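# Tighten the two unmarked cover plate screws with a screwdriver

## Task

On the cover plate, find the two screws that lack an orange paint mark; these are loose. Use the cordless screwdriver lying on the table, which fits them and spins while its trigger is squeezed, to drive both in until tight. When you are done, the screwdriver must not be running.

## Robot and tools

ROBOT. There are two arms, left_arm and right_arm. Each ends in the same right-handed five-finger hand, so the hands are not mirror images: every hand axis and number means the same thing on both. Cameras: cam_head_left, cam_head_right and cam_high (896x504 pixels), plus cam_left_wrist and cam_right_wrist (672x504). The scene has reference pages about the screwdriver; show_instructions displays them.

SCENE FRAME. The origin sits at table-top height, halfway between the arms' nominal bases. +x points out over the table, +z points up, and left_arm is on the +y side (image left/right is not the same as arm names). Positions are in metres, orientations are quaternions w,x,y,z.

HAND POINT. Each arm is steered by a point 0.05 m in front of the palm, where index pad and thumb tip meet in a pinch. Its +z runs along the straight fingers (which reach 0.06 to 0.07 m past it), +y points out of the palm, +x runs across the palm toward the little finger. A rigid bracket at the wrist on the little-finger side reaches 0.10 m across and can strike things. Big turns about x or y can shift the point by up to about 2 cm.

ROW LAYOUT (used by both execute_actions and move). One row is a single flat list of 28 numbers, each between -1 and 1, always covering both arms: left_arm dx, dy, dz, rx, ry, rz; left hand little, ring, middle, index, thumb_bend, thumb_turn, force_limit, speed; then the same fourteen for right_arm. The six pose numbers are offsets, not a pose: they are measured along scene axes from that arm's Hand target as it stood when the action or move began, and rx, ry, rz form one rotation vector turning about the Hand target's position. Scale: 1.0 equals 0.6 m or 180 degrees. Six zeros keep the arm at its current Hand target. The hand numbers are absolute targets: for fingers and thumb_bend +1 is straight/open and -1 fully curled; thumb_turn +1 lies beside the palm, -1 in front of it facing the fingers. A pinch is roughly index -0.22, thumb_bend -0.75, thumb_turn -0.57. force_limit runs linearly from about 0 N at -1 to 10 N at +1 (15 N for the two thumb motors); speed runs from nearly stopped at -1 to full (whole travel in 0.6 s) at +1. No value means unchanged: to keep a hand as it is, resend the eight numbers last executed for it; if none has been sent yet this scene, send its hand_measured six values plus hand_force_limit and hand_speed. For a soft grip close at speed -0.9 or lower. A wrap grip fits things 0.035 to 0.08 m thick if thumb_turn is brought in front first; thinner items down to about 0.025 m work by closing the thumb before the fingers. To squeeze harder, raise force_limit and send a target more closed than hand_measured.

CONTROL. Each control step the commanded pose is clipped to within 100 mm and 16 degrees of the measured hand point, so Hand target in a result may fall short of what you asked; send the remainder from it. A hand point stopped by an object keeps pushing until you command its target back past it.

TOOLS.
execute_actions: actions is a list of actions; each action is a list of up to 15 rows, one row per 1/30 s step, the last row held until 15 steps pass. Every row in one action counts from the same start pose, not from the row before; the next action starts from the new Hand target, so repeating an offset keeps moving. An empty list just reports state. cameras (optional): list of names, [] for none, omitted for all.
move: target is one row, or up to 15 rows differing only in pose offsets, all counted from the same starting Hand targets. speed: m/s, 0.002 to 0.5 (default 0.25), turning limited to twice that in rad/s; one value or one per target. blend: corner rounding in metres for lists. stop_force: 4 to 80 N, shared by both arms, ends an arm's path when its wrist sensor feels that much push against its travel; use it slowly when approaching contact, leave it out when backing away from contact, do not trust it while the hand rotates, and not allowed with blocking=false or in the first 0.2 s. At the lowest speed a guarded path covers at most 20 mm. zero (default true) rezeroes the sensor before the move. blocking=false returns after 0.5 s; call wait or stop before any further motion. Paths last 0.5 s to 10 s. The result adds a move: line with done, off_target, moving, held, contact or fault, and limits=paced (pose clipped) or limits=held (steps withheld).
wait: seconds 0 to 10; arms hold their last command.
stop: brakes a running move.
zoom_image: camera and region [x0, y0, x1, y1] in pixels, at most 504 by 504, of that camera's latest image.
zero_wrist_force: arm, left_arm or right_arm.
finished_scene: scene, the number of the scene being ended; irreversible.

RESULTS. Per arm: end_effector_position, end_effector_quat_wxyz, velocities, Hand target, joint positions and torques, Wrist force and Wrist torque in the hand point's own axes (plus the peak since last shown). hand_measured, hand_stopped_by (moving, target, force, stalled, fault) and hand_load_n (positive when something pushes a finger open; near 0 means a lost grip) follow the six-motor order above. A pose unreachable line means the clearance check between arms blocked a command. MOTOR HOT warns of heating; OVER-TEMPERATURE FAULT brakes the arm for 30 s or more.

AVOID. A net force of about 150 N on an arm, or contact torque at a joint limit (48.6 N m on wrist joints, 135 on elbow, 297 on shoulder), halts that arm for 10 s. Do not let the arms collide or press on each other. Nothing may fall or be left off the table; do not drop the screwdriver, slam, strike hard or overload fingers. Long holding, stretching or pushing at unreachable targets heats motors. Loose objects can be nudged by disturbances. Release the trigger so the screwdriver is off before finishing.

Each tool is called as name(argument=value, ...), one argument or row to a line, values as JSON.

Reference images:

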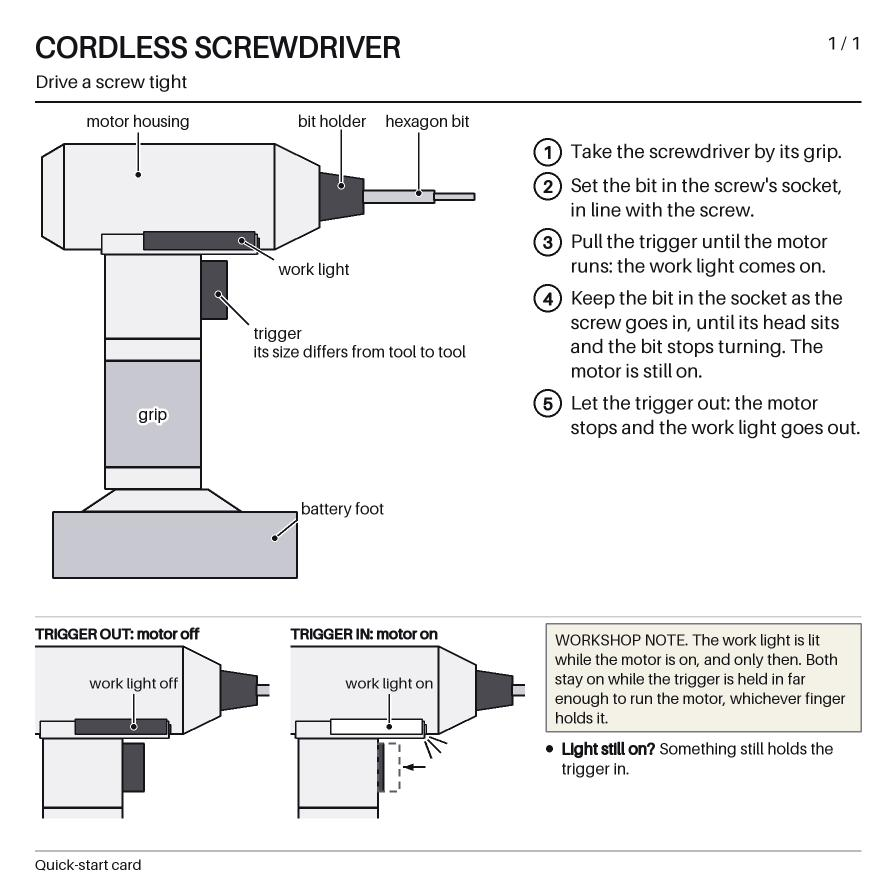

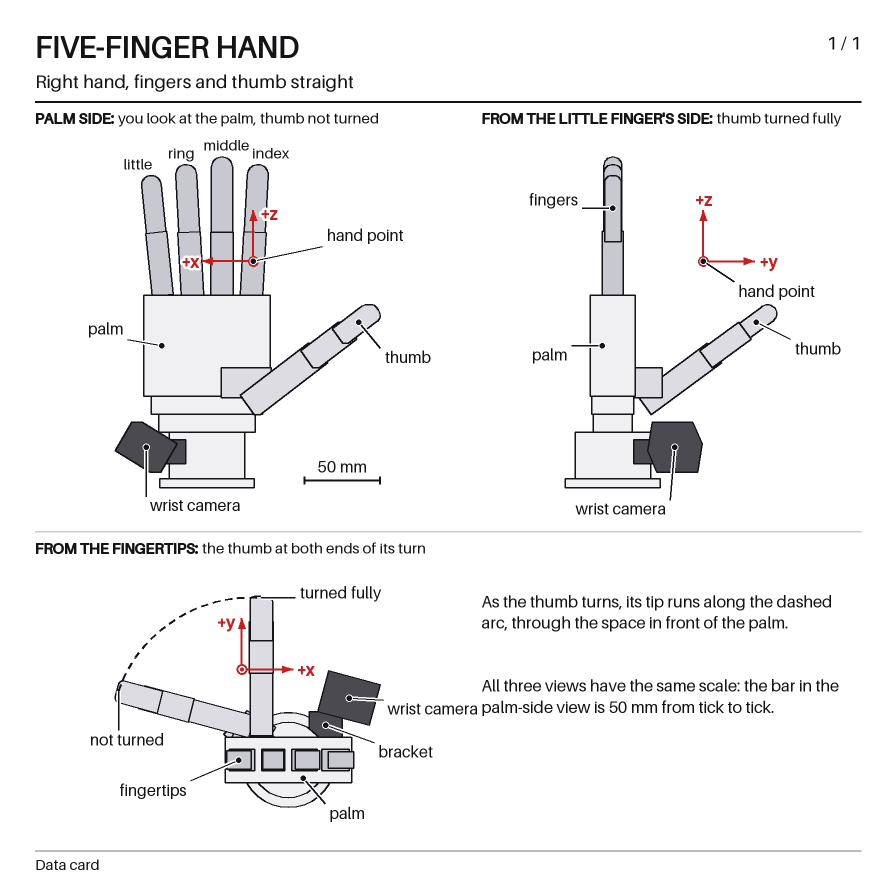

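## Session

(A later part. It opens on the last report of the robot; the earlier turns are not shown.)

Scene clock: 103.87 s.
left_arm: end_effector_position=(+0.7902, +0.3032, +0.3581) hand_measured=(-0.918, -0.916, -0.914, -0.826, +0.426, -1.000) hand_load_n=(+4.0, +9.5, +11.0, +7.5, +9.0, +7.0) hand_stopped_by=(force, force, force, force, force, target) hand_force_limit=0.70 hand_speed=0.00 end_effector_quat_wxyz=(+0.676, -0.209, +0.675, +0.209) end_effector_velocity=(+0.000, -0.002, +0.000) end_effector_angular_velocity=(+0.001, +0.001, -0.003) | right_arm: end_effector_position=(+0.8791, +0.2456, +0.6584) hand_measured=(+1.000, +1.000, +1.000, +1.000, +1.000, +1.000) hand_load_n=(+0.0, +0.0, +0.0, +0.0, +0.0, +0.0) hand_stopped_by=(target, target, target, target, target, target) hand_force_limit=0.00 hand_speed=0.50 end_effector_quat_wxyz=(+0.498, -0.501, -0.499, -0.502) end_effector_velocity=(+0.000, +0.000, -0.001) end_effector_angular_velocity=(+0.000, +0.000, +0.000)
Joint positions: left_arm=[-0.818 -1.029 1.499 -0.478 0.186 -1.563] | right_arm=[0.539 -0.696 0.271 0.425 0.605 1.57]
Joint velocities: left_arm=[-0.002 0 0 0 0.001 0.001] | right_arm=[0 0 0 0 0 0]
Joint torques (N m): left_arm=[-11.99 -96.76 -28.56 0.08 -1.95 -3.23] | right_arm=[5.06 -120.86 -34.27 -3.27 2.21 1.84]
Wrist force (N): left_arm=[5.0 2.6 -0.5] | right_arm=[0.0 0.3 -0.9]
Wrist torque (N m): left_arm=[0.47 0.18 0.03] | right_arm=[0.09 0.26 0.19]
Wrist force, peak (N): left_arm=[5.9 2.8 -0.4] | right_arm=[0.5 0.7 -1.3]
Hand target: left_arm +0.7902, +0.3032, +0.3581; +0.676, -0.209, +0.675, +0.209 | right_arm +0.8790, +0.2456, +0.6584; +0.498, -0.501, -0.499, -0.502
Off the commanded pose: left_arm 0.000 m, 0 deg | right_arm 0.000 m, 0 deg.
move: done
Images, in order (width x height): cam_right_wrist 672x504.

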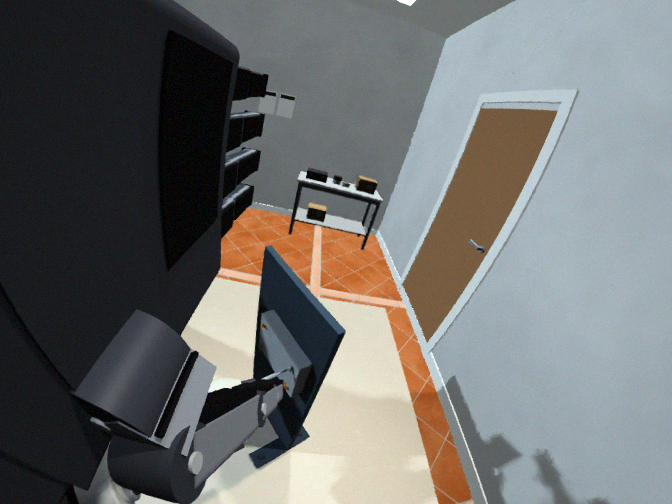

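move(
  target=[0.0081,0.0059,0,0,0,0,-1,-1,-1,-1,-1,-1,0.7,0,0,0,0,0,0,0,1,1,1,1,1,1,0,0.5],
  speed=0.006,
  stop_force=10,
  cameras=["cam_right_wrist"],
)

zoom_image(
  camera="cam_right_wrist",
  region=[276, 361, 297, 379],
)

Scene clock: 106.50 s.
left_arm: end_effector_position=(+0.7914, +0.3041, +0.3582) hand_measured=(-0.918, -0.916, -0.914, -0.826, +0.426, -1.000) hand_load_n=(+4.5, +9.5, +10.5, +8.0, +9.5, +5.5) hand_stopped_by=(force, force, force, force, force, target) hand_force_limit=0.70 hand_speed=0.00 end_effector_quat_wxyz=(+0.676, -0.209, +0.675, +0.209) end_effector_velocity=(+0.000, +0.001, +0.000) end_effector_angular_velocity=(-0.001, -0.001, +0.001) | right_arm: end_effector_position=(+0.8790, +0.2456, +0.6584) hand_measured=(+1.000, +1.000, +1.000, +1.000, +1.000, +1.000) hand_load_n=(+0.0, +0.0, +0.0, +0.0, +0.0, +0.0) hand_stopped_by=(target, target, target, target, target, target) hand_force_limit=0.00 hand_speed=0.50 end_effector_quat_wxyz=(+0.498, -0.501, -0.499, -0.502) end_effector_velocity=(+0.001, +0.000, -0.001) end_effector_angular_velocity=(+0.000, -0.001, +0.000)
Joint positions: left_arm=[-0.816 -1.028 1.498 -0.478 0.188 -1.563] | right_arm=[0.539 -0.696 0.271 0.425 0.605 1.57]
Joint velocities: left_arm=[0.001 0 0 0 0 -0.001] | right_arm=[0 0.001 0 -0.002 0 0]
Joint torques (N m): left_arm=[-11.1 -99.96 -29.69 -3.58 -1.49 -2.66] | right_arm=[13.59 -119.25 -38.27 -1.38 2 1.8]
Wrist force (N): left_arm=[5.6 3.1 -5.3] | right_arm=[0.2 0.4 -0.9]
Wrist torque (N m): left_arm=[0.58 -0.04 0.06] | right_arm=[0.10 0.24 0.21]
Wrist force, peak (N): left_arm=[5.6 2.8 -13.6] | right_arm=[-0.3 0.5 -1.3]
Hand target: left_arm +0.7914, +0.3041, +0.3582; +0.676, -0.209, +0.675, +0.209 | right_arm +0.8790, +0.2456, +0.6584; +0.498, -0.501, -0.499, -0.502
Off the commanded pose: left_arm 0.005 m, 0 deg | right_arm 0.000 m, 0 deg.
move: contact (left_arm)
Images, in order (width x height): cam_right_wrist 672x504.

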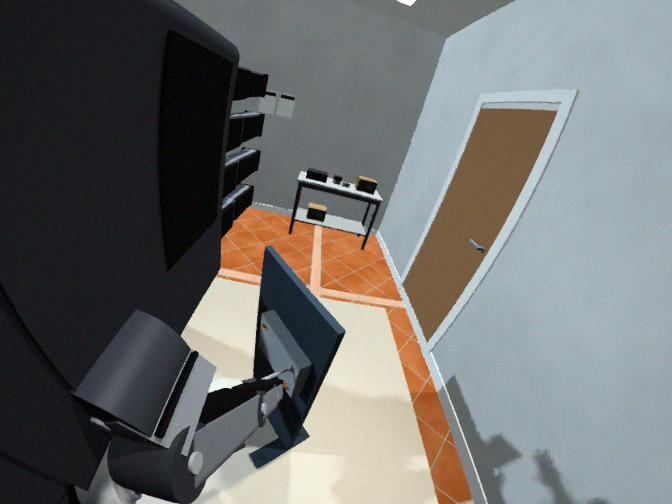

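Scaled by 24.000 from the camera's 672x504 image, which has a finer 960x720 frame.

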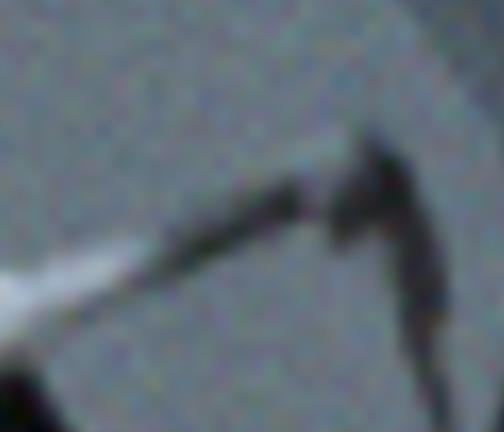

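move(
  target=[0.0001,0.00084,0,0,0,0,-1,-1,-1,-1,-1,-1,0.7,0,0,0,0,0,0,0,1,1,1,1,1,1,0,0.5],
  speed=0.01,
  cameras=[],
)

move(
  target=[0,0,-0.00067,0,0,0,-1,-1,-1,-1,-1,-1,0.7,0,0,0,0,0,0,0,1,1,1,1,1,1,0,0.5],
  speed=0.01,
  cameras=[],
)

move(
  target=[-0.00039,0.00054,0,0,0,0,-1,-1,-1,-1,-1,-1,0.7,0,0,0,0,0,0,0,1,1,1,1,1,1,0,0.5],
  speed=0.01,
  cameras=[],
)

move(
  target=[0,0,0.00067,0,0,0,-1,-1,-1,-1,-1,-1,0.7,0,0,0,0,0,0,0,1,1,1,1,1,1,0,0.5],
  speed=0.01,
  cameras=[],
)

move(
  target=[0,0,0.00067,0,0,0,-1,-1,-1,-1,-1,-1,0.7,0,0,0,0,0,0,0,1,1,1,1,1,1,0,0.5],
  speed=0.01,
  cameras=["cam_right_wrist"],
)

zoom_image(
  camera="cam_right_wrist",
  region=[276, 361, 297, 379],
)

Scene clock: 107.50 s.
left_arm: end_effector_position=(+0.7914, +0.3046, +0.3582) hand_measured=(-0.918, -0.916, -0.914, -0.826, +0.426, -1.000) hand_load_n=(+5.0, +9.5, +10.0, +7.5, +10.0, +4.5) hand_stopped_by=(force, force, force, force, force, target) hand_force_limit=0.70 hand_speed=0.00 end_effector_quat_wxyz=(+0.676, -0.209, +0.675, +0.209) end_effector_velocity=(+0.000, +0.000, +0.000) end_effector_angular_velocity=(+0.001, +0.001, +0.000) | right_arm: end_effector_position=(+0.8790, +0.2456, +0.6584) hand_measured=(+1.000, +1.000, +1.000, +1.000, +1.000, +1.000) hand_load_n=(+0.0, +0.0, +0.0, +0.0, +0.0, +0.0) hand_stopped_by=(target, target, target, target, target, target) hand_force_limit=0.00 hand_speed=0.50 end_effector_quat_wxyz=(+0.498, -0.501, -0.499, -0.502) end_effector_velocity=(+0.000, +0.000, -0.001) end_effector_angular_velocity=(+0.000, +0.000, +0.000)
Joint positions: left_arm=[-0.816 -1.029 1.498 -0.478 0.188 -1.563] | right_arm=[0.539 -0.696 0.271 0.425 0.605 1.57]
Joint velocities: left_arm=[0 0 0 0 0.001 0.001] | right_arm=[0 0 0 0 0 0]
Joint torques (N m): left_arm=[21.89 -97.44 -30.48 -3.7 2.66 -3.25] | right_arm=[12.82 -119.28 -39.38 -0.73 1.99 1.75]
Wrist force (N): left_arm=[5.0 2.9 -16.0] | right_arm=[0.2 0.4 -1.2]
Wrist torque (N m): left_arm=[0.87 -0.42 0.05] | right_arm=[0.13 0.24 0.21]
Wrist force, peak (N): left_arm=[5.0 2.9 -16.0] | right_arm=[0.1 0.8 -1.2]
Hand target: left_arm +0.7914, +0.3046, +0.3582; +0.676, -0.209, +0.675, +0.209 | right_arm +0.8790, +0.2456, +0.6584; +0.498, -0.501, -0.499, -0.502
Off the commanded pose: left_arm 0.000 m, 0 deg | right_arm 0.000 m, 0 deg.
move: done
No camera images: "cameras" was empty.

Scene clock: 108.20 s.
left_arm: end_effector_position=(+0.7914, +0.3046, +0.3579) hand_measured=(-0.918, -0.916, -0.914, -0.826, +0.426, -1.000) hand_load_n=(+5.0, +9.5, +10.0, +7.5, +10.0, +4.5) hand_stopped_by=(force, force, force, force, force, target) hand_force_limit=0.70 hand_speed=0.00 end_effector_quat_wxyz=(+0.676, -0.209, +0.675, +0.209) end_effector_velocity=(+0.000, -0.001, +0.000) end_effector_angular_velocity=(-0.001, -0.001, -0.001) | right_arm: end_effector_position=(+0.8790, +0.2456, +0.6584) hand_measured=(+1.000, +1.000, +1.000, +1.000, +1.000, +1.000) hand_load_n=(+0.0, +0.0, +0.0, +0.0, +0.0, +0.0) hand_stopped_by=(target, target, target, target, target, target) hand_force_limit=0.00 hand_speed=0.50 end_effector_quat_wxyz=(+0.498, -0.501, -0.499, -0.502) end_effector_velocity=(+0.000, +0.001, -0.001) end_effector_angular_velocity=(+0.001, -0.001, +0.000)
Joint positions: left_arm=[-0.816 -1.028 1.499 -0.479 0.188 -1.563] | right_arm=[0.539 -0.696 0.271 0.425 0.605 1.57]
Joint velocities: left_arm=[-0.001 0 0 0 0 -0.002] | right_arm=[0 0.001 0 -0.002 0 0]
Joint torques (N m): left_arm=[20.49 -61.15 -30.66 -3.89 2.68 -2.93] | right_arm=[13.64 -119.77 -40.29 0.02 1.68 1.75]
Wrist force (N): left_arm=[5.2 2.5 -17.0] | right_arm=[-0.1 0.5 -1.3]
Wrist torque (N m): left_arm=[0.86 -0.49 0.05] | right_arm=[0.14 0.28 0.20]
Wrist force, peak (N): left_arm=[5.2 2.5 -17.0] | right_arm=[0.0 0.6 -1.2]
Hand target: left_arm +0.7914, +0.3046, +0.3578; +0.676, -0.209, +0.675, +0.209 | right_arm +0.8790, +0.2456, +0.6584; +0.498, -0.501, -0.499, -0.502
Off the commanded pose: left_arm 0.000 m, 0 deg | right_arm 0.000 m, 0 deg.
move: done
No camera images: "cameras" was empty.

Scene clock: 108.90 s.
left_arm: end_effector_position=(+0.7912, +0.3049, +0.3578) hand_measured=(-0.918, -0.916, -0.914, -0.826, +0.426, -1.000) hand_load_n=(+5.0, +9.5, +10.0, +7.5, +10.0, +4.5) hand_stopped_by=(force, force, force, force, force, target) hand_force_limit=0.70 hand_speed=0.00 end_effector_quat_wxyz=(+0.676, -0.209, +0.675, +0.209) end_effector_velocity=(+0.000, +0.000, +0.000) end_effector_angular_velocity=(+0.000, +0.000, +0.000) | right_arm: end_effector_position=(+0.8790, +0.2456, +0.6584) hand_measured=(+1.000, +1.000, +1.000, +1.000, +1.000, +1.000) hand_load_n=(+0.0, +0.0, +0.0, +0.0, +0.0, +0.0) hand_stopped_by=(target, target, target, target, target, target) hand_force_limit=0.00 hand_speed=0.50 end_effector_quat_wxyz=(+0.498, -0.501, -0.499, -0.502) end_effector_velocity=(-0.001, -0.001, +0.001) end_effector_angular_velocity=(-0.001, +0.001, +0.000)
Joint positions: left_arm=[-0.816 -1.029 1.5 -0.479 0.188 -1.563] | right_arm=[0.539 -0.696 0.271 0.425 0.605 1.57]
Joint velocities: left_arm=[0 0 0 0.001 0 0] | right_arm=[0 -0.001 0 0.002 0 0]
Joint torques (N m): left_arm=[16.89 -97.12 -31.18 -3.93 2.96 -2.88] | right_arm=[13.69 -119.38 -41.73 0.39 1.86 1.58]
Wrist force (N): left_arm=[5.2 2.8 -16.2] | right_arm=[-0.1 0.2 -0.9]
Wrist torque (N m): left_arm=[0.89 -0.49 0.06] | right_arm=[0.07 0.27 0.19]
Wrist force, peak (N): left_arm=[5.3 2.7 -17.1] | right_arm=[-0.1 0.7 -1.2]
Hand target: left_arm +0.7912, +0.3049, +0.3578; +0.676, -0.209, +0.675, +0.209 | right_arm +0.8790, +0.2456, +0.6584; +0.498, -0.501, -0.499, -0.502
Off the commanded pose: left_arm 0.000 m, 0 deg | right_arm 0.000 m, 0 deg.
move: done
No camera images: "cameras" was empty.

Scene clock: 109.60 s.
left_arm: end_effector_position=(+0.7912, +0.3050, +0.3582) hand_measured=(-0.918, -0.916, -0.914, -0.826, +0.426, -1.000) hand_load_n=(+5.0, +9.5, +10.5, +8.0, +10.0, +4.5) hand_stopped_by=(force, force, force, force, force, target) hand_force_limit=0.70 hand_speed=0.00 end_effector_quat_wxyz=(+0.676, -0.209, +0.675, +0.209) end_effector_velocity=(+0.000, +0.000, +0.001) end_effector_angular_velocity=(+0.000, +0.000, +0.000) | right_arm: end_effector_position=(+0.8790, +0.2456, +0.6584) hand_measured=(+1.000, +1.000, +1.000, +1.000, +1.000, +1.000) hand_load_n=(+0.0, +0.0, +0.0, +0.0, +0.0, +0.0) hand_stopped_by=(target, target, target, target, target, target) hand_force_limit=0.00 hand_speed=0.50 end_effector_quat_wxyz=(+0.498, -0.501, -0.499, -0.502) end_effector_velocity=(-0.001, +0.000, +0.002) end_effector_angular_velocity=(+0.001, -0.001, +0.000)
Joint positions: left_arm=[-0.816 -1.029 1.499 -0.478 0.188 -1.563] | right_arm=[0.539 -0.696 0.271 0.425 0.605 1.57]
Joint velocities: left_arm=[0 0 0 0.001 0 0] | right_arm=[0 -0.001 0 0 0 0]
Joint torques (N m): left_arm=[20.16 -95.89 -54.04 2.13 2.63 -1.17] | right_arm=[14.03 -119.12 -42.17 0.51 1.72 1.89]
Wrist force (N): left_arm=[5.0 2.6 -16.0] | right_arm=[-0.1 0.5 -0.8]
Wrist torque (N m): left_arm=[0.86 -0.46 0.05] | right_arm=[0.10 0.28 0.19]
Wrist force, peak (N): left_arm=[4.9 2.4 -16.6] | right_arm=[0.0 0.8 -1.1]
Hand target: left_arm +0.7912, +0.3049, +0.3582; +0.676, -0.209, +0.675, +0.209 | right_arm +0.8790, +0.2456, +0.6584; +0.498, -0.501, -0.499, -0.502
Off the commanded pose: left_arm 0.000 m, 0 deg | right_arm 0.000 m, 0 deg.
move: done
No camera images: "cameras" was empty.

Scene clock: 110.30 s.
left_arm: end_effector_position=(+0.7912, +0.3049, +0.3586) hand_measured=(-0.918, -0.916, -0.914, -0.826, +0.426, -1.000) hand_load_n=(+5.0, +9.5, +10.0, +7.5, +10.0, +4.5) hand_stopped_by=(force, force, force, force, force, target) hand_force_limit=0.70 hand_speed=0.00 end_effector_quat_wxyz=(+0.676, -0.209, +0.675, +0.209) end_effector_velocity=(+0.000, +0.000, +0.000) end_effector_angular_velocity=(-0.001, -0.001, +0.000) | right_arm: end_effector_position=(+0.8790, +0.2456, +0.6584) hand_measured=(+1.000, +1.000, +1.000, +1.000, +1.000, +1.000) hand_load_n=(+0.0, +0.0, +0.0, +0.0, +0.0, +0.0) hand_stopped_by=(target, target, target, target, target, target) hand_force_limit=0.00 hand_speed=0.50 end_effector_quat_wxyz=(+0.498, -0.501, -0.499, -0.502) end_effector_velocity=(+0.000, +0.000, -0.001) end_effector_angular_velocity=(-0.001, +0.001, +0.000)
Joint positions: left_arm=[-0.816 -1.03 1.499 -0.478 0.188 -1.563] | right_arm=[0.539 -0.696 0.271 0.425 0.605 1.57]
Joint velocities: left_arm=[0 0 0 0 0 0] | right_arm=[0 0 0 0.001 0 0]
Joint torques (N m): left_arm=[18.65 -97.57 -53.74 2.72 2.58 -0.6] | right_arm=[12.47 -118.08 -43.28 0.53 1.78 1.73]
Wrist force (N): left_arm=[4.8 2.7 -16.4] | right_arm=[0.2 0.6 -1.1]
Wrist torque (N m): left_arm=[0.88 -0.44 0.04] | right_arm=[0.13 0.24 0.21]
Wrist force, peak (N): left_arm=[5.3 2.9 -16.7] | right_arm=[0.4 0.4 -1.2]
Hand target: left_arm +0.7912, +0.3049, +0.3586; +0.676, -0.209, +0.675, +0.209 | right_arm +0.8790, +0.2456, +0.6584; +0.498, -0.501, -0.499, -0.502
Off the commanded pose: left_arm 0.000 m, 0 deg | right_arm 0.000 m, 0 deg.
move: done
Images, in order (width x height): cam_right_wrist 672x504.

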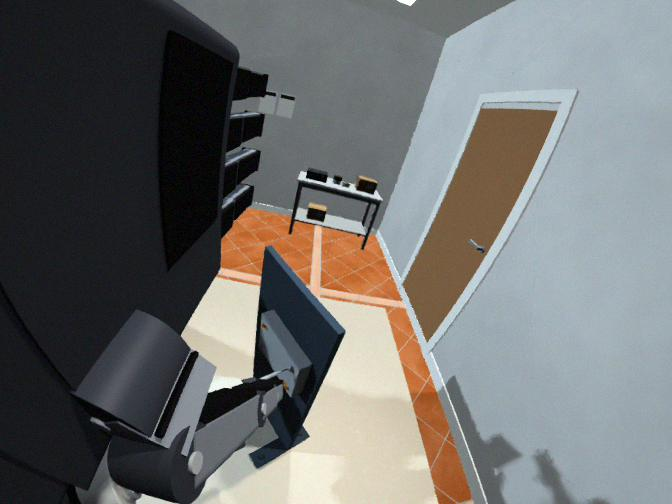

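Scaled by 24.000 from the camera's 672x504 image, which has a finer 960x720 frame.

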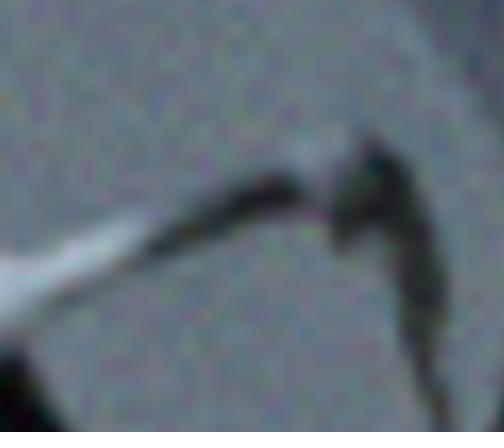

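move(
  target=[
    [0,0,0.00167,0,0,0,-1,-1,-1,-1,-1,-1,0.7,0,0,0,0,0,0,0,1,1,1,1,1,1,0,0.5],
    [0.00039,-0.00054,0.00167,0,0,0,-1,-1,-1,-1,-1,-1,0.7,0,0,0,0,0,0,0,1,1,1,1,1,1,0,0.5],
    [0.00039,-0.00054,-0.002,0,0,0,-1,-1,-1,-1,-1,-1,0.7,0,0,0,0,0,0,0,1,1,1,1,1,1,0,0.5],
    [0.00078,-0.00108,-0.002,0,0,0,-1,-1,-1,-1,-1,-1,0.7,0,0,0,0,0,0,0,1,1,1,1,1,1,0,0.5],
    [0.00078,-0.00108,0.00167,0,0,0,-1,-1,-1,-1,-1,-1,0.7,0,0,0,0,0,0,0,1,1,1,1,1,1,0,0.5],
    [0.00118,-0.00162,0.00167,0,0,0,-1,-1,-1,-1,-1,-1,0.7,0,0,0,0,0,0,0,1,1,1,1,1,1,0,0.5],
    [0.00118,-0.00162,-0.002,0,0,0,-1,-1,-1,-1,-1,-1,0.7,0,0,0,0,0,0,0,1,1,1,1,1,1,0,0.5],
  ],
  speed=0.005,
  cameras=["cam_right_wrist"],
)

zoom_image(
  camera="cam_right_wrist",
  region=[276, 361, 297, 379],
)

Scene clock: 112.93 s.
left_arm: end_effector_position=(+0.7919, +0.3040, +0.3574) hand_measured=(-0.918, -0.916, -0.914, -0.826, +0.426, -1.000) hand_load_n=(+5.5, +10.0, +10.0, +7.5, +10.0, +4.0) hand_stopped_by=(force, force, force, force, force, target) hand_force_limit=0.70 hand_speed=0.00 end_effector_quat_wxyz=(+0.676, -0.209, +0.675, +0.209) end_effector_velocity=(+0.000, +0.001, +0.001) end_effector_angular_velocity=(+0.000, +0.000, +0.001) | right_arm: end_effector_position=(+0.8790, +0.2456, +0.6584) hand_measured=(+1.000, +1.000, +1.000, +1.000, +1.000, +1.000) hand_load_n=(+0.0, +0.0, +0.0, +0.0, +0.0, +0.0) hand_stopped_by=(target, target, target, target, target, target) hand_force_limit=0.00 hand_speed=0.50 end_effector_quat_wxyz=(+0.498, -0.501, -0.499, -0.502) end_effector_velocity=(+0.001, +0.000, +0.000) end_effector_angular_velocity=(+0.000, +0.000, -0.001)
Joint positions: left_arm=[-0.816 -1.027 1.497 -0.479 0.188 -1.563] | right_arm=[0.539 -0.696 0.271 0.425 0.605 1.57]
Joint velocities: left_arm=[0.001 -0.001 0 0.001 0 0] | right_arm=[0 0 0 0 0.001 0]
Joint torques (N m): left_arm=[-4.34 -67.95 -29.66 -3.56 -1.44 -2.49] | right_arm=[12.38 -116.86 -43.58 0.31 1.55 1.64]
Wrist force (N): left_arm=[5.4 2.4 -13.7] | right_arm=[0.2 0.5 -0.8]
Wrist torque (N m): left_arm=[0.77 -0.34 0.05] | right_arm=[0.10 0.23 0.21]
Wrist force, peak (N): left_arm=[5.3 2.6 -18.0] | right_arm=[0.0 0.4 -1.4]
Hand target: left_arm +0.7919, +0.3040, +0.3574; +0.676, -0.209, +0.675, +0.209 | right_arm +0.8790, +0.2456, +0.6584; +0.498, -0.501, -0.499, -0.502
Off the commanded pose: left_arm 0.000 m, 0 deg | right_arm 0.000 m, 0 deg.
move: done
Images, in order (width x height): cam_right_wrist 672x504.

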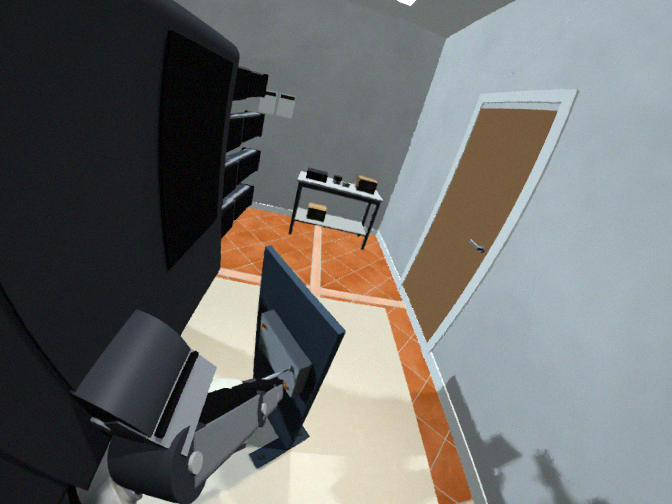

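Scaled by 24.000 from the camera's 672x504 image, which has a finer 960x720 frame.

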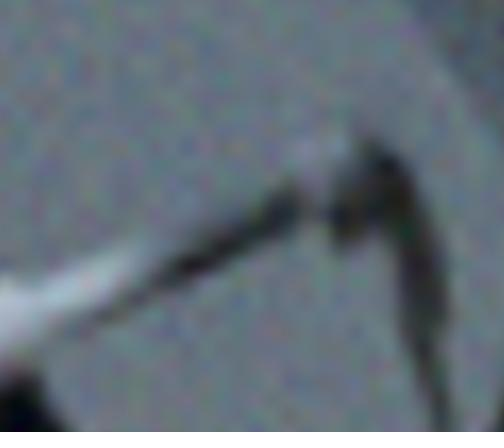

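move(
  target=[
    [0,0,0,0,0,0,-1,-1,-1,-1,-1,-1,0.7,0,-0.0155,-0.2130,-0.1142,0,0,0,1,1,1,1,1,1,0,0.5],
    [0,0,0,0,0,0,-1,-1,-1,-1,-1,-1,0.7,0,-0.0155,-0.2130,-0.4142,0,0,0,1,1,1,1,1,1,0,0.5],
  ],
  speed=0.25,
  blend=[0.05,0],
  cameras=["cam_right_wrist"],
)

zoom_image(
  camera="cam_right_wrist",
  region=[328, 169, 349, 187],
)

Scene clock: 115.20 s.
left_arm: end_effector_position=(+0.7919, +0.3040, +0.3574) hand_measured=(-0.918, -0.916, -0.914, -0.826, +0.426, -1.000) hand_load_n=(+5.0, +10.0, +10.0, +7.5, +10.0, +4.0) hand_stopped_by=(force, force, force, force, force, target) hand_force_limit=0.70 hand_speed=0.00 end_effector_quat_wxyz=(+0.676, -0.209, +0.675, +0.209) end_effector_velocity=(+0.000, +0.000, +0.000) end_effector_angular_velocity=(-0.001, -0.001, -0.001) | right_arm: end_effector_position=(+0.8695, +0.1178, +0.4099) hand_measured=(+1.000, +1.000, +1.000, +1.000, +1.000, +1.000) hand_load_n=(+0.0, +0.0, +0.0, +0.0, +0.0, +0.0) hand_stopped_by=(target, target, target, target, target, target) hand_force_limit=0.00 hand_speed=0.50 end_effector_quat_wxyz=(+0.498, -0.501, -0.499, -0.502) end_effector_velocity=(+0.000, +0.000, -0.001) end_effector_angular_velocity=(+0.000, +0.001, +0.000)
Joint positions: left_arm=[-0.816 -1.027 1.497 -0.479 0.188 -1.563] | right_arm=[0.429 -0.982 1.21 -0.229 0.495 1.57]
Joint velocities: left_arm=[-0.001 0 0 0 0 -0.001] | right_arm=[0 0 0.001 0 0 0]
Joint torques (N m): left_arm=[0.23 -88.45 -34.48 1.93 -0.08 -3.14] | right_arm=[14.74 -92.68 -37.2 -1.24 1.74 -1.68]
Wrist force (N): left_arm=[5.5 2.3 -13.5] | right_arm=[0.0 0.7 -1.0]
Wrist torque (N m): left_arm=[0.73 -0.34 0.06] | right_arm=[0.14 0.26 0.20]
Wrist force, peak (N): left_arm=[5.3 2.8 -14.0] | right_arm=[-2.7 0.6 -0.9]
Hand target: left_arm +0.7919, +0.3040, +0.3574; +0.676, -0.209, +0.675, +0.209 | right_arm +0.8695, +0.1178, +0.4097; +0.498, -0.501, -0.499, -0.502
Off the commanded pose: left_arm 0.000 m, 0 deg | right_arm 0.000 m, 0 deg.
move: done
Images, in order (width x height): cam_right_wrist 672x504.

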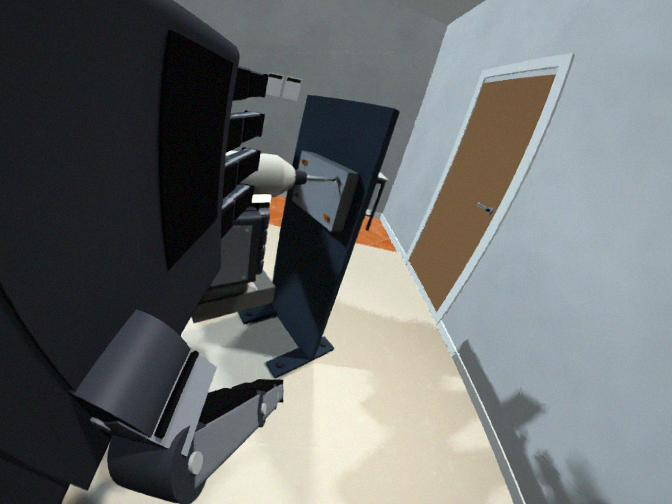

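Scaled by 24.000 from the camera's 672x504 image, which has a finer 960x720 frame.

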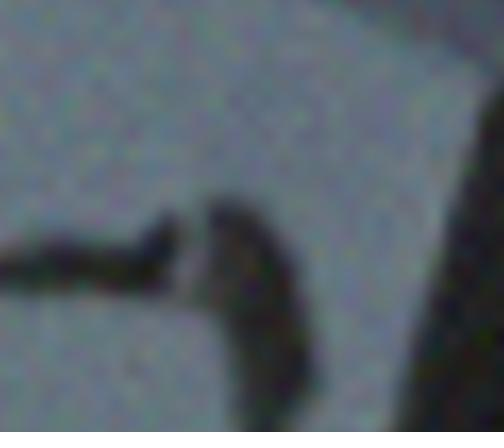

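move(
  target=[-0.00085,0.00117,0.00222,0,0,0,-1,-1,-1,-1,-1,-1,0.7,0,0,0,0,0,0,0,1,1,1,1,1,1,0,0.5],
  speed=0.01,
  cameras=["cam_right_wrist"],
)

zoom_image(
  camera="cam_right_wrist",
  region=[328, 169, 349, 187],
)

Scene clock: 116.20 s.
left_arm: end_effector_position=(+0.7914, +0.3047, +0.3588) hand_measured=(-0.918, -0.916, -0.914, -0.826, +0.426, -1.000) hand_load_n=(+5.0, +9.5, +10.0, +7.5, +10.0, +4.0) hand_stopped_by=(force, force, force, force, force, target) hand_force_limit=0.70 hand_speed=0.00 end_effector_quat_wxyz=(+0.676, -0.209, +0.675, +0.209) end_effector_velocity=(+0.000, -0.001, -0.001) end_effector_angular_velocity=(+0.000, +0.000, +0.000) | right_arm: end_effector_position=(+0.8695, +0.1178, +0.4097) hand_measured=(+1.000, +1.000, +1.000, +1.000, +1.000, +1.000) hand_load_n=(+0.0, +0.0, +0.0, +0.0, +0.0, +0.0) hand_stopped_by=(target, target, target, target, target, target) hand_force_limit=0.00 hand_speed=0.50 end_effector_quat_wxyz=(+0.498, -0.501, -0.499, -0.502) end_effector_velocity=(+0.000, +0.000, +0.000) end_effector_angular_velocity=(+0.000, +0.000, +0.000)
Joint positions: left_arm=[-0.816 -1.029 1.498 -0.477 0.188 -1.563] | right_arm=[0.429 -0.981 1.21 -0.229 0.495 1.57]
Joint velocities: left_arm=[-0.001 0.001 0 0.001 0 -0.001] | right_arm=[0 0 0 -0.001 0 0]
Joint torques (N m): left_arm=[18.17 -91.79 -29.07 2.37 2.58 -2.54] | right_arm=[14.65 -87.34 -37.6 -3.77 0.13 -2.24]
Wrist force (N): left_arm=[5.2 2.5 -12.3] | right_arm=[-0.1 0.7 -0.8]
Wrist torque (N m): left_arm=[0.73 -0.29 0.04] | right_arm=[0.12 0.28 0.19]
Wrist force, peak (N): left_arm=[5.6 2.7 -14.1] | right_arm=[0.6 0.7 -1.1]
Hand target: left_arm +0.7914, +0.3047, +0.3588; +0.676, -0.209, +0.675, +0.209 | right_arm +0.8695, +0.1178, +0.4097; +0.498, -0.501, -0.499, -0.502
Off the commanded pose: left_arm 0.000 m, 0 deg | right_arm 0.000 m, 0 deg.
move: done
Images, in order (width x height): cam_right_wrist 672x504.

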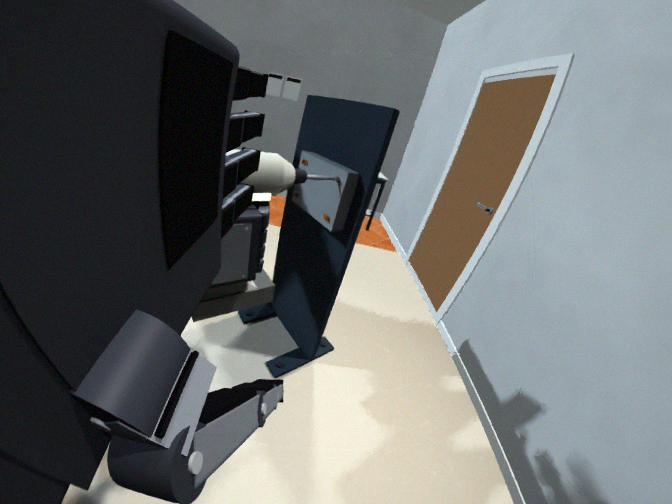

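Scaled by 24.000 from the camera's 672x504 image, which has a finer 960x720 frame.

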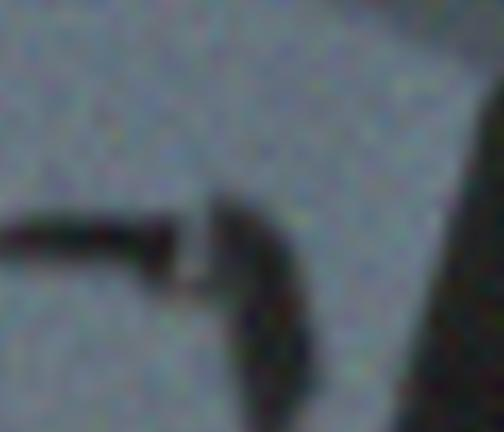

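move(
  target=[
    [-0.00072,0.00099,0.00062,0,0,0,-1,-1,-1,-1,-1,-1,0.7,0,0,0,0,0,0,0,1,1,1,1,1,1,0,0.5],
    [0.00164,-0.00225,0.00062,0,0,0,-1,-1,-1,-1,-1,-1,0.7,0,0,0,0,0,0,0,1,1,1,1,1,1,0,0.5],
    [0.00164,-0.00225,0.00003,0,0,0,-1,-1,-1,-1,-1,-1,0.7,0,0,0,0,0,0,0,1,1,1,1,1,1,0,0.5],
    [-0.00072,0.00099,0.00003,0,0,0,-1,-1,-1,-1,-1,-1,0.7,0,0,0,0,0,0,0,1,1,1,1,1,1,0,0.5],
    [-0.00072,0.00099,-0.00055,0,0,0,-1,-1,-1,-1,-1,-1,0.7,0,0,0,0,0,0,0,1,1,1,1,1,1,0,0.5],
    [0.00164,-0.00225,-0.00055,0,0,0,-1,-1,-1,-1,-1,-1,0.7,0,0,0,0,0,0,0,1,1,1,1,1,1,0,0.5],
    [0.00164,-0.00225,-0.00114,0,0,0,-1,-1,-1,-1,-1,-1,0.7,0,0,0,0,0,0,0,1,1,1,1,1,1,0,0.5],
    [-0.00072,0.00099,-0.00114,0,0,0,-1,-1,-1,-1,-1,-1,0.7,0,0,0,0,0,0,0,1,1,1,1,1,1,0,0.5],
    [-0.00072,0.00099,-0.00172,0,0,0,-1,-1,-1,-1,-1,-1,0.7,0,0,0,0,0,0,0,1,1,1,1,1,1,0,0.5],
    [0.00164,-0.00225,-0.00172,0,0,0,-1,-1,-1,-1,-1,-1,0.7,0,0,0,0,0,0,0,1,1,1,1,1,1,0,0.5],
  ],
  speed=0.002,
  stop_force=6,
  cameras=["cam_right_wrist"],
)

zoom_image(
  camera="cam_right_wrist",
  region=[328, 169, 349, 187],
)

Scene clock: 124.63 s.
left_arm: end_effector_position=(+0.7924, +0.3033, +0.3577) hand_measured=(-0.918, -0.916, -0.914, -0.826, +0.426, -1.000) hand_load_n=(+5.0, +9.5, +10.0, +7.5, +10.5, +4.0) hand_stopped_by=(force, force, force, force, force, target) hand_force_limit=0.70 hand_speed=0.00 end_effector_quat_wxyz=(+0.676, -0.209, +0.675, +0.209) end_effector_velocity=(+0.000, -0.001, -0.001) end_effector_angular_velocity=(+0.001, +0.001, +0.000) | right_arm: end_effector_position=(+0.8695, +0.1178, +0.4097) hand_measured=(+1.000, +1.000, +1.000, +1.000, +1.000, +1.000) hand_load_n=(+0.0, +0.0, +0.0, +0.0, +0.0, +0.0) hand_stopped_by=(target, target, target, target, target, target) hand_force_limit=0.00 hand_speed=0.50 end_effector_quat_wxyz=(+0.498, -0.501, -0.499, -0.502) end_effector_velocity=(+0.000, +0.000, +0.001) end_effector_angular_velocity=(+0.001, -0.001, +0.000)
Joint positions: left_arm=[-0.816 -1.026 1.495 -0.477 0.188 -1.563] | right_arm=[0.429 -0.981 1.21 -0.229 0.495 1.57]
Joint velocities: left_arm=[-0.001 0.001 0 0 -0.001 0] | right_arm=[0 -0.001 0 -0.001 0 0]
Joint torques (N m): left_arm=[-4.83 -71.93 -47.2 2.03 -1.45 2.84] | right_arm=[10.45 -86.88 -45.63 0.74 0.01 -1.42]
Wrist force (N): left_arm=[5.5 2.3 -11.9] | right_arm=[0.0 0.7 -0.7]
Wrist torque (N m): left_arm=[0.75 -0.17 0.05] | right_arm=[0.12 0.25 0.20]
Wrist force, peak (N): left_arm=[5.1 2.5 -18.1] | right_arm=[0.2 0.7 -1.3]
Hand target: left_arm +0.7924, +0.3033, +0.3577; +0.676, -0.209, +0.675, +0.209 | right_arm +0.8695, +0.1178, +0.4097; +0.498, -0.501, -0.499, -0.502
Off the commanded pose: left_arm 0.000 m, 0 deg | right_arm 0.000 m, 0 deg.
move: done
Images, in order (width x height): cam_right_wrist 672x504.

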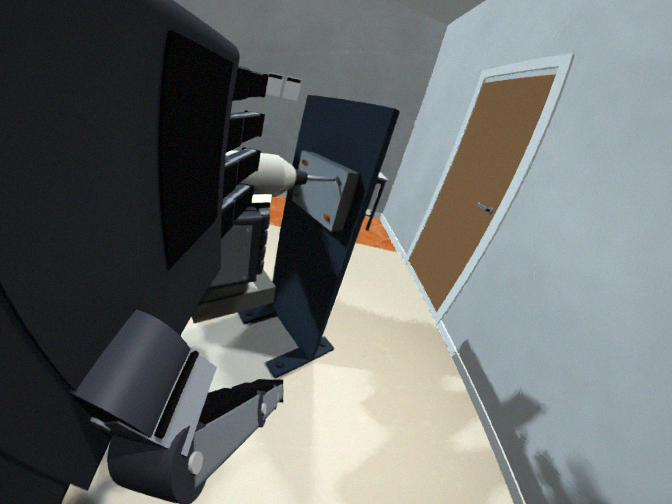

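Scaled by 24.000 from the camera's 672x504 image, which has a finer 960x720 frame.

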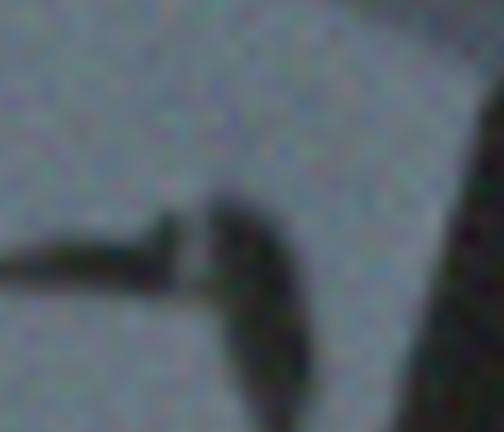

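move(
  target=[
    [-0.00405,-0.00294,0,0,0,0,-1,-1,-1,1,-1,-1,0.7,0.5,0,0,0,0,0,0,1,1,1,1,1,1,0,0.5],
    [-0.00542,-0.00105,-0.01186,0,0,0,-1,-1,-1,1,-1,-1,0.7,0.5,0,0,0,0,0,0,1,1,1,1,1,1,0,0.5],
  ],
  speed=0.02,
  cameras=[],
)

move(
  target=[0.0081,0.00588,0,0,0,0,-1,-1,-1,1,-1,-1,0.7,0.5,0,0,0,0,0,0,1,1,1,1,1,1,0,0.5],
  speed=0.015,
  stop_force=6,
  cameras=["cam_right_wrist"],
)

zoom_image(
  camera="cam_right_wrist",
  region=[328, 169, 349, 187],
)

Scene clock: 126.63 s.
left_arm: end_effector_position=(+0.7891, +0.3027, +0.3505) hand_measured=(-0.918, -0.916, -0.914, +1.000, +0.426, -1.000) hand_load_n=(+4.0, +9.0, +11.5, +0.0, +9.5, +6.0) hand_stopped_by=(force, force, force, target, force, target) hand_force_limit=0.70 hand_speed=0.50 end_effector_quat_wxyz=(+0.676, -0.209, +0.675, +0.209) end_effector_velocity=(+0.000, +0.000, +0.001) end_effector_angular_velocity=(+0.000, +0.000, +0.000) | right_arm: end_effector_position=(+0.8695, +0.1178, +0.4097) hand_measured=(+1.000, +1.000, +1.000, +1.000, +1.000, +1.000) hand_load_n=(+0.0, +0.0, +0.0, +0.0, +0.0, +0.0) hand_stopped_by=(target, target, target, target, target, target) hand_force_limit=0.00 hand_speed=0.50 end_effector_quat_wxyz=(+0.498, -0.501, -0.499, -0.502) end_effector_velocity=(+0.000, +0.000, +0.000) end_effector_angular_velocity=(+0.000, +0.001, +0.000)
Joint positions: left_arm=[-0.819 -1.024 1.507 -0.491 0.185 -1.563] | right_arm=[0.429 -0.981 1.21 -0.229 0.495 1.57]
Joint velocities: left_arm=[0.001 0 -0.001 0.001 0 0] | right_arm=[0 0 0 0.001 0 0]
Joint torques (N m): left_arm=[7.94 -80.85 -52.17 2.62 1.94 4.11] | right_arm=[9.85 -86.53 -44.82 0.76 0.08 -1.26]
Wrist force (N): left_arm=[5.4 2.9 -0.8] | right_arm=[-0.2 0.4 -0.7]
Wrist torque (N m): left_arm=[0.52 0.14 0.07] | right_arm=[0.08 0.28 0.18]
Wrist force, peak (N): left_arm=[6.3 2.4 -12.4] | right_arm=[-0.1 0.5 -1.4]
Hand target: left_arm +0.7891, +0.3027, +0.3506; +0.676, -0.209, +0.675, +0.209 | right_arm +0.8695, +0.1178, +0.4097; +0.498, -0.501, -0.499, -0.502
Off the commanded pose: left_arm 0.000 m, 0 deg | right_arm 0.000 m, 0 deg.
move: done
No camera images: "cameras" was empty.

Scene clock: 128.23 s.
left_arm: end_effector_position=(+0.7940, +0.3062, +0.3506) hand_measured=(-0.918, -0.916, -0.914, +1.000, +0.426, -1.000) hand_load_n=(+4.0, +9.0, +11.5, +0.0, +9.5, +6.0) hand_stopped_by=(force, force, force, target, force, target) hand_force_limit=0.70 hand_speed=0.50 end_effector_quat_wxyz=(+0.676, -0.209, +0.675, +0.209) end_effector_velocity=(+0.000, +0.001, +0.000) end_effector_angular_velocity=(+0.000, +0.000, +0.001) | right_arm: end_effector_position=(+0.8695, +0.1178, +0.4097) hand_measured=(+1.000, +1.000, +1.000, +1.000, +1.000, +1.000) hand_load_n=(+0.0, +0.0, +0.0, +0.0, +0.0, +0.0) hand_stopped_by=(target, target, target, target, target, target) hand_force_limit=0.00 hand_speed=0.50 end_effector_quat_wxyz=(+0.498, -0.501, -0.499, -0.502) end_effector_velocity=(+0.000, +0.000, -0.001) end_effector_angular_velocity=(-0.001, +0.002, +0.000)
Joint positions: left_arm=[-0.812 -1.021 1.501 -0.488 0.192 -1.563] | right_arm=[0.429 -0.981 1.21 -0.229 0.495 1.57]
Joint velocities: left_arm=[0.001 0 0 0 0 0] | right_arm=[0 0 0 0.002 0 0]
Joint torques (N m): left_arm=[-12.56 -90.35 -28.13 1.73 -2.09 -3.27] | right_arm=[8.57 -86.96 -44.32 0.62 -0.03 -1.22]
Wrist force (N): left_arm=[5.4 2.7 -0.3] | right_arm=[0.2 0.5 -0.9]
Wrist torque (N m): left_arm=[0.47 0.13 0.06] | right_arm=[0.10 0.23 0.21]
Wrist force, peak (N): left_arm=[5.7 3.0 -1.2] | right_arm=[-0.1 0.4 -1.4]
Hand target: left_arm +0.7940, +0.3062, +0.3506; +0.676, -0.209, +0.675, +0.209 | right_arm +0.8695, +0.1178, +0.4097; +0.498, -0.501, -0.499, -0.502
Off the commanded pose: left_arm 0.000 m, 0 deg | right_arm 0.000 m, 0 deg.
move: done
Images, in order (width x height): cam_right_wrist 672x504.

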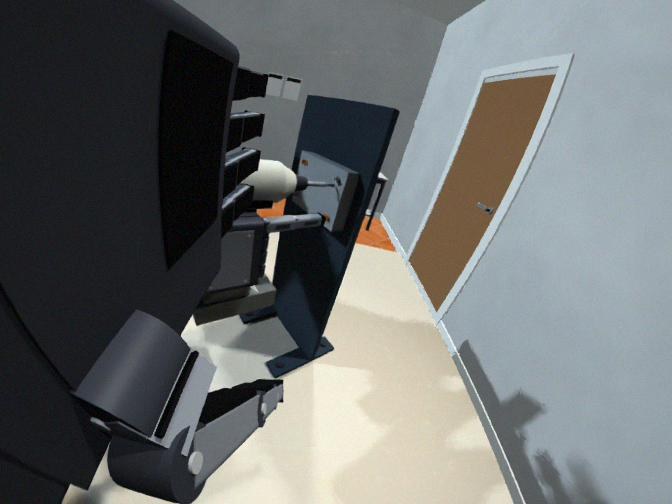

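Scaled by 24.000 from the camera's 672x504 image, which has a finer 960x720 frame.

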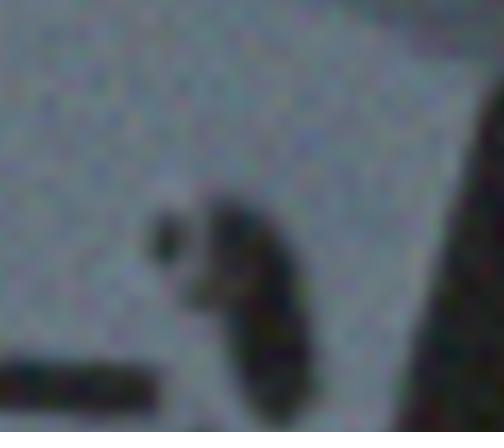

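move(
  target=[0,0,0.012,0,0,0,-1,-1,-1,1,-1,-1,0.7,0.5,0,0,0,0,0,0,1,1,1,1,1,1,0,0.5],
  speed=0.004,
  stop_force=4,
  cameras=["cam_right_wrist"],
)

zoom_image(
  camera="cam_right_wrist",
  region=[328, 169, 349, 187],
)

Scene clock: 130.87 s.
left_arm: end_effector_position=(+0.7940, +0.3062, +0.3578) hand_measured=(-0.918, -0.916, -0.914, +1.000, +0.426, -1.000) hand_load_n=(+3.0, +9.0, +12.0, +0.0, +8.0, +8.0) hand_stopped_by=(force, force, force, target, force, target) hand_force_limit=0.70 hand_speed=0.50 end_effector_quat_wxyz=(+0.676, -0.209, +0.675, +0.209) end_effector_velocity=(+0.000, +0.000, +0.000) end_effector_angular_velocity=(+0.000, +0.000, +0.000) | right_arm: end_effector_position=(+0.8695, +0.1178, +0.4097) hand_measured=(+1.000, +1.000, +1.000, +1.000, +1.000, +1.000) hand_load_n=(+0.0, +0.0, +0.0, +0.0, +0.0, +0.0) hand_stopped_by=(target, target, target, target, target, target) hand_force_limit=0.00 hand_speed=0.50 end_effector_quat_wxyz=(+0.498, -0.501, -0.499, -0.502) end_effector_velocity=(+0.000, +0.000, -0.002) end_effector_angular_velocity=(+0.000, +0.001, +0.000)
Joint positions: left_arm=[-0.812 -1.027 1.496 -0.477 0.192 -1.563] | right_arm=[0.429 -0.981 1.21 -0.229 0.495 1.57]
Joint velocities: left_arm=[0 0 0 -0.001 0 0.001] | right_arm=[0 0.002 0 -0.001 0 0]
Joint torques (N m): left_arm=[-11.23 -98.37 -55.27 1.88 -1.07 2.11] | right_arm=[8.41 -86.59 -44.55 0.47 -0.05 -1.01]
Wrist force (N): left_arm=[9.1 4.7 -1.3] | right_arm=[0.1 0.2 -1.0]
Wrist torque (N m): left_arm=[0.23 0.53 0.04] | right_arm=[0.07 0.25 0.19]
Wrist force, peak (N): left_arm=[9.6 4.8 -1.4] | right_arm=[0.2 0.8 -1.4]
Hand target: left_arm +0.7940, +0.3062, +0.3578; +0.676, -0.209, +0.675, +0.209 | right_arm +0.8695, +0.1178, +0.4097; +0.498, -0.501, -0.499, -0.502
Off the commanded pose: left_arm 0.000 m, 0 deg | right_arm 0.000 m, 0 deg.
move: contact (left_arm)
Images, in order (width x height): cam_right_wrist 672x504.

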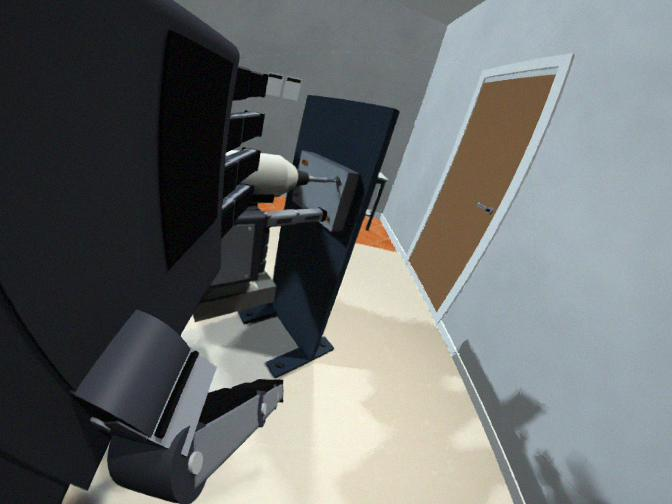

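Scaled by 24.000 from the camera's 672x504 image, which has a finer 960x720 frame.

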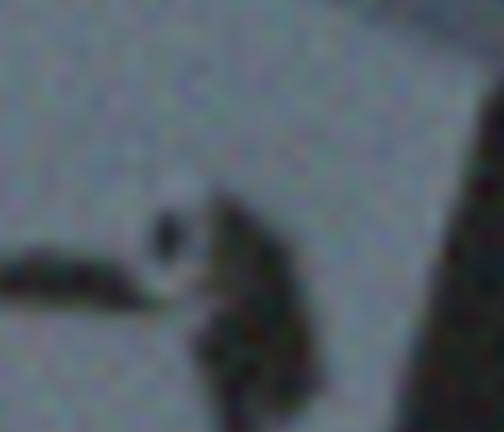

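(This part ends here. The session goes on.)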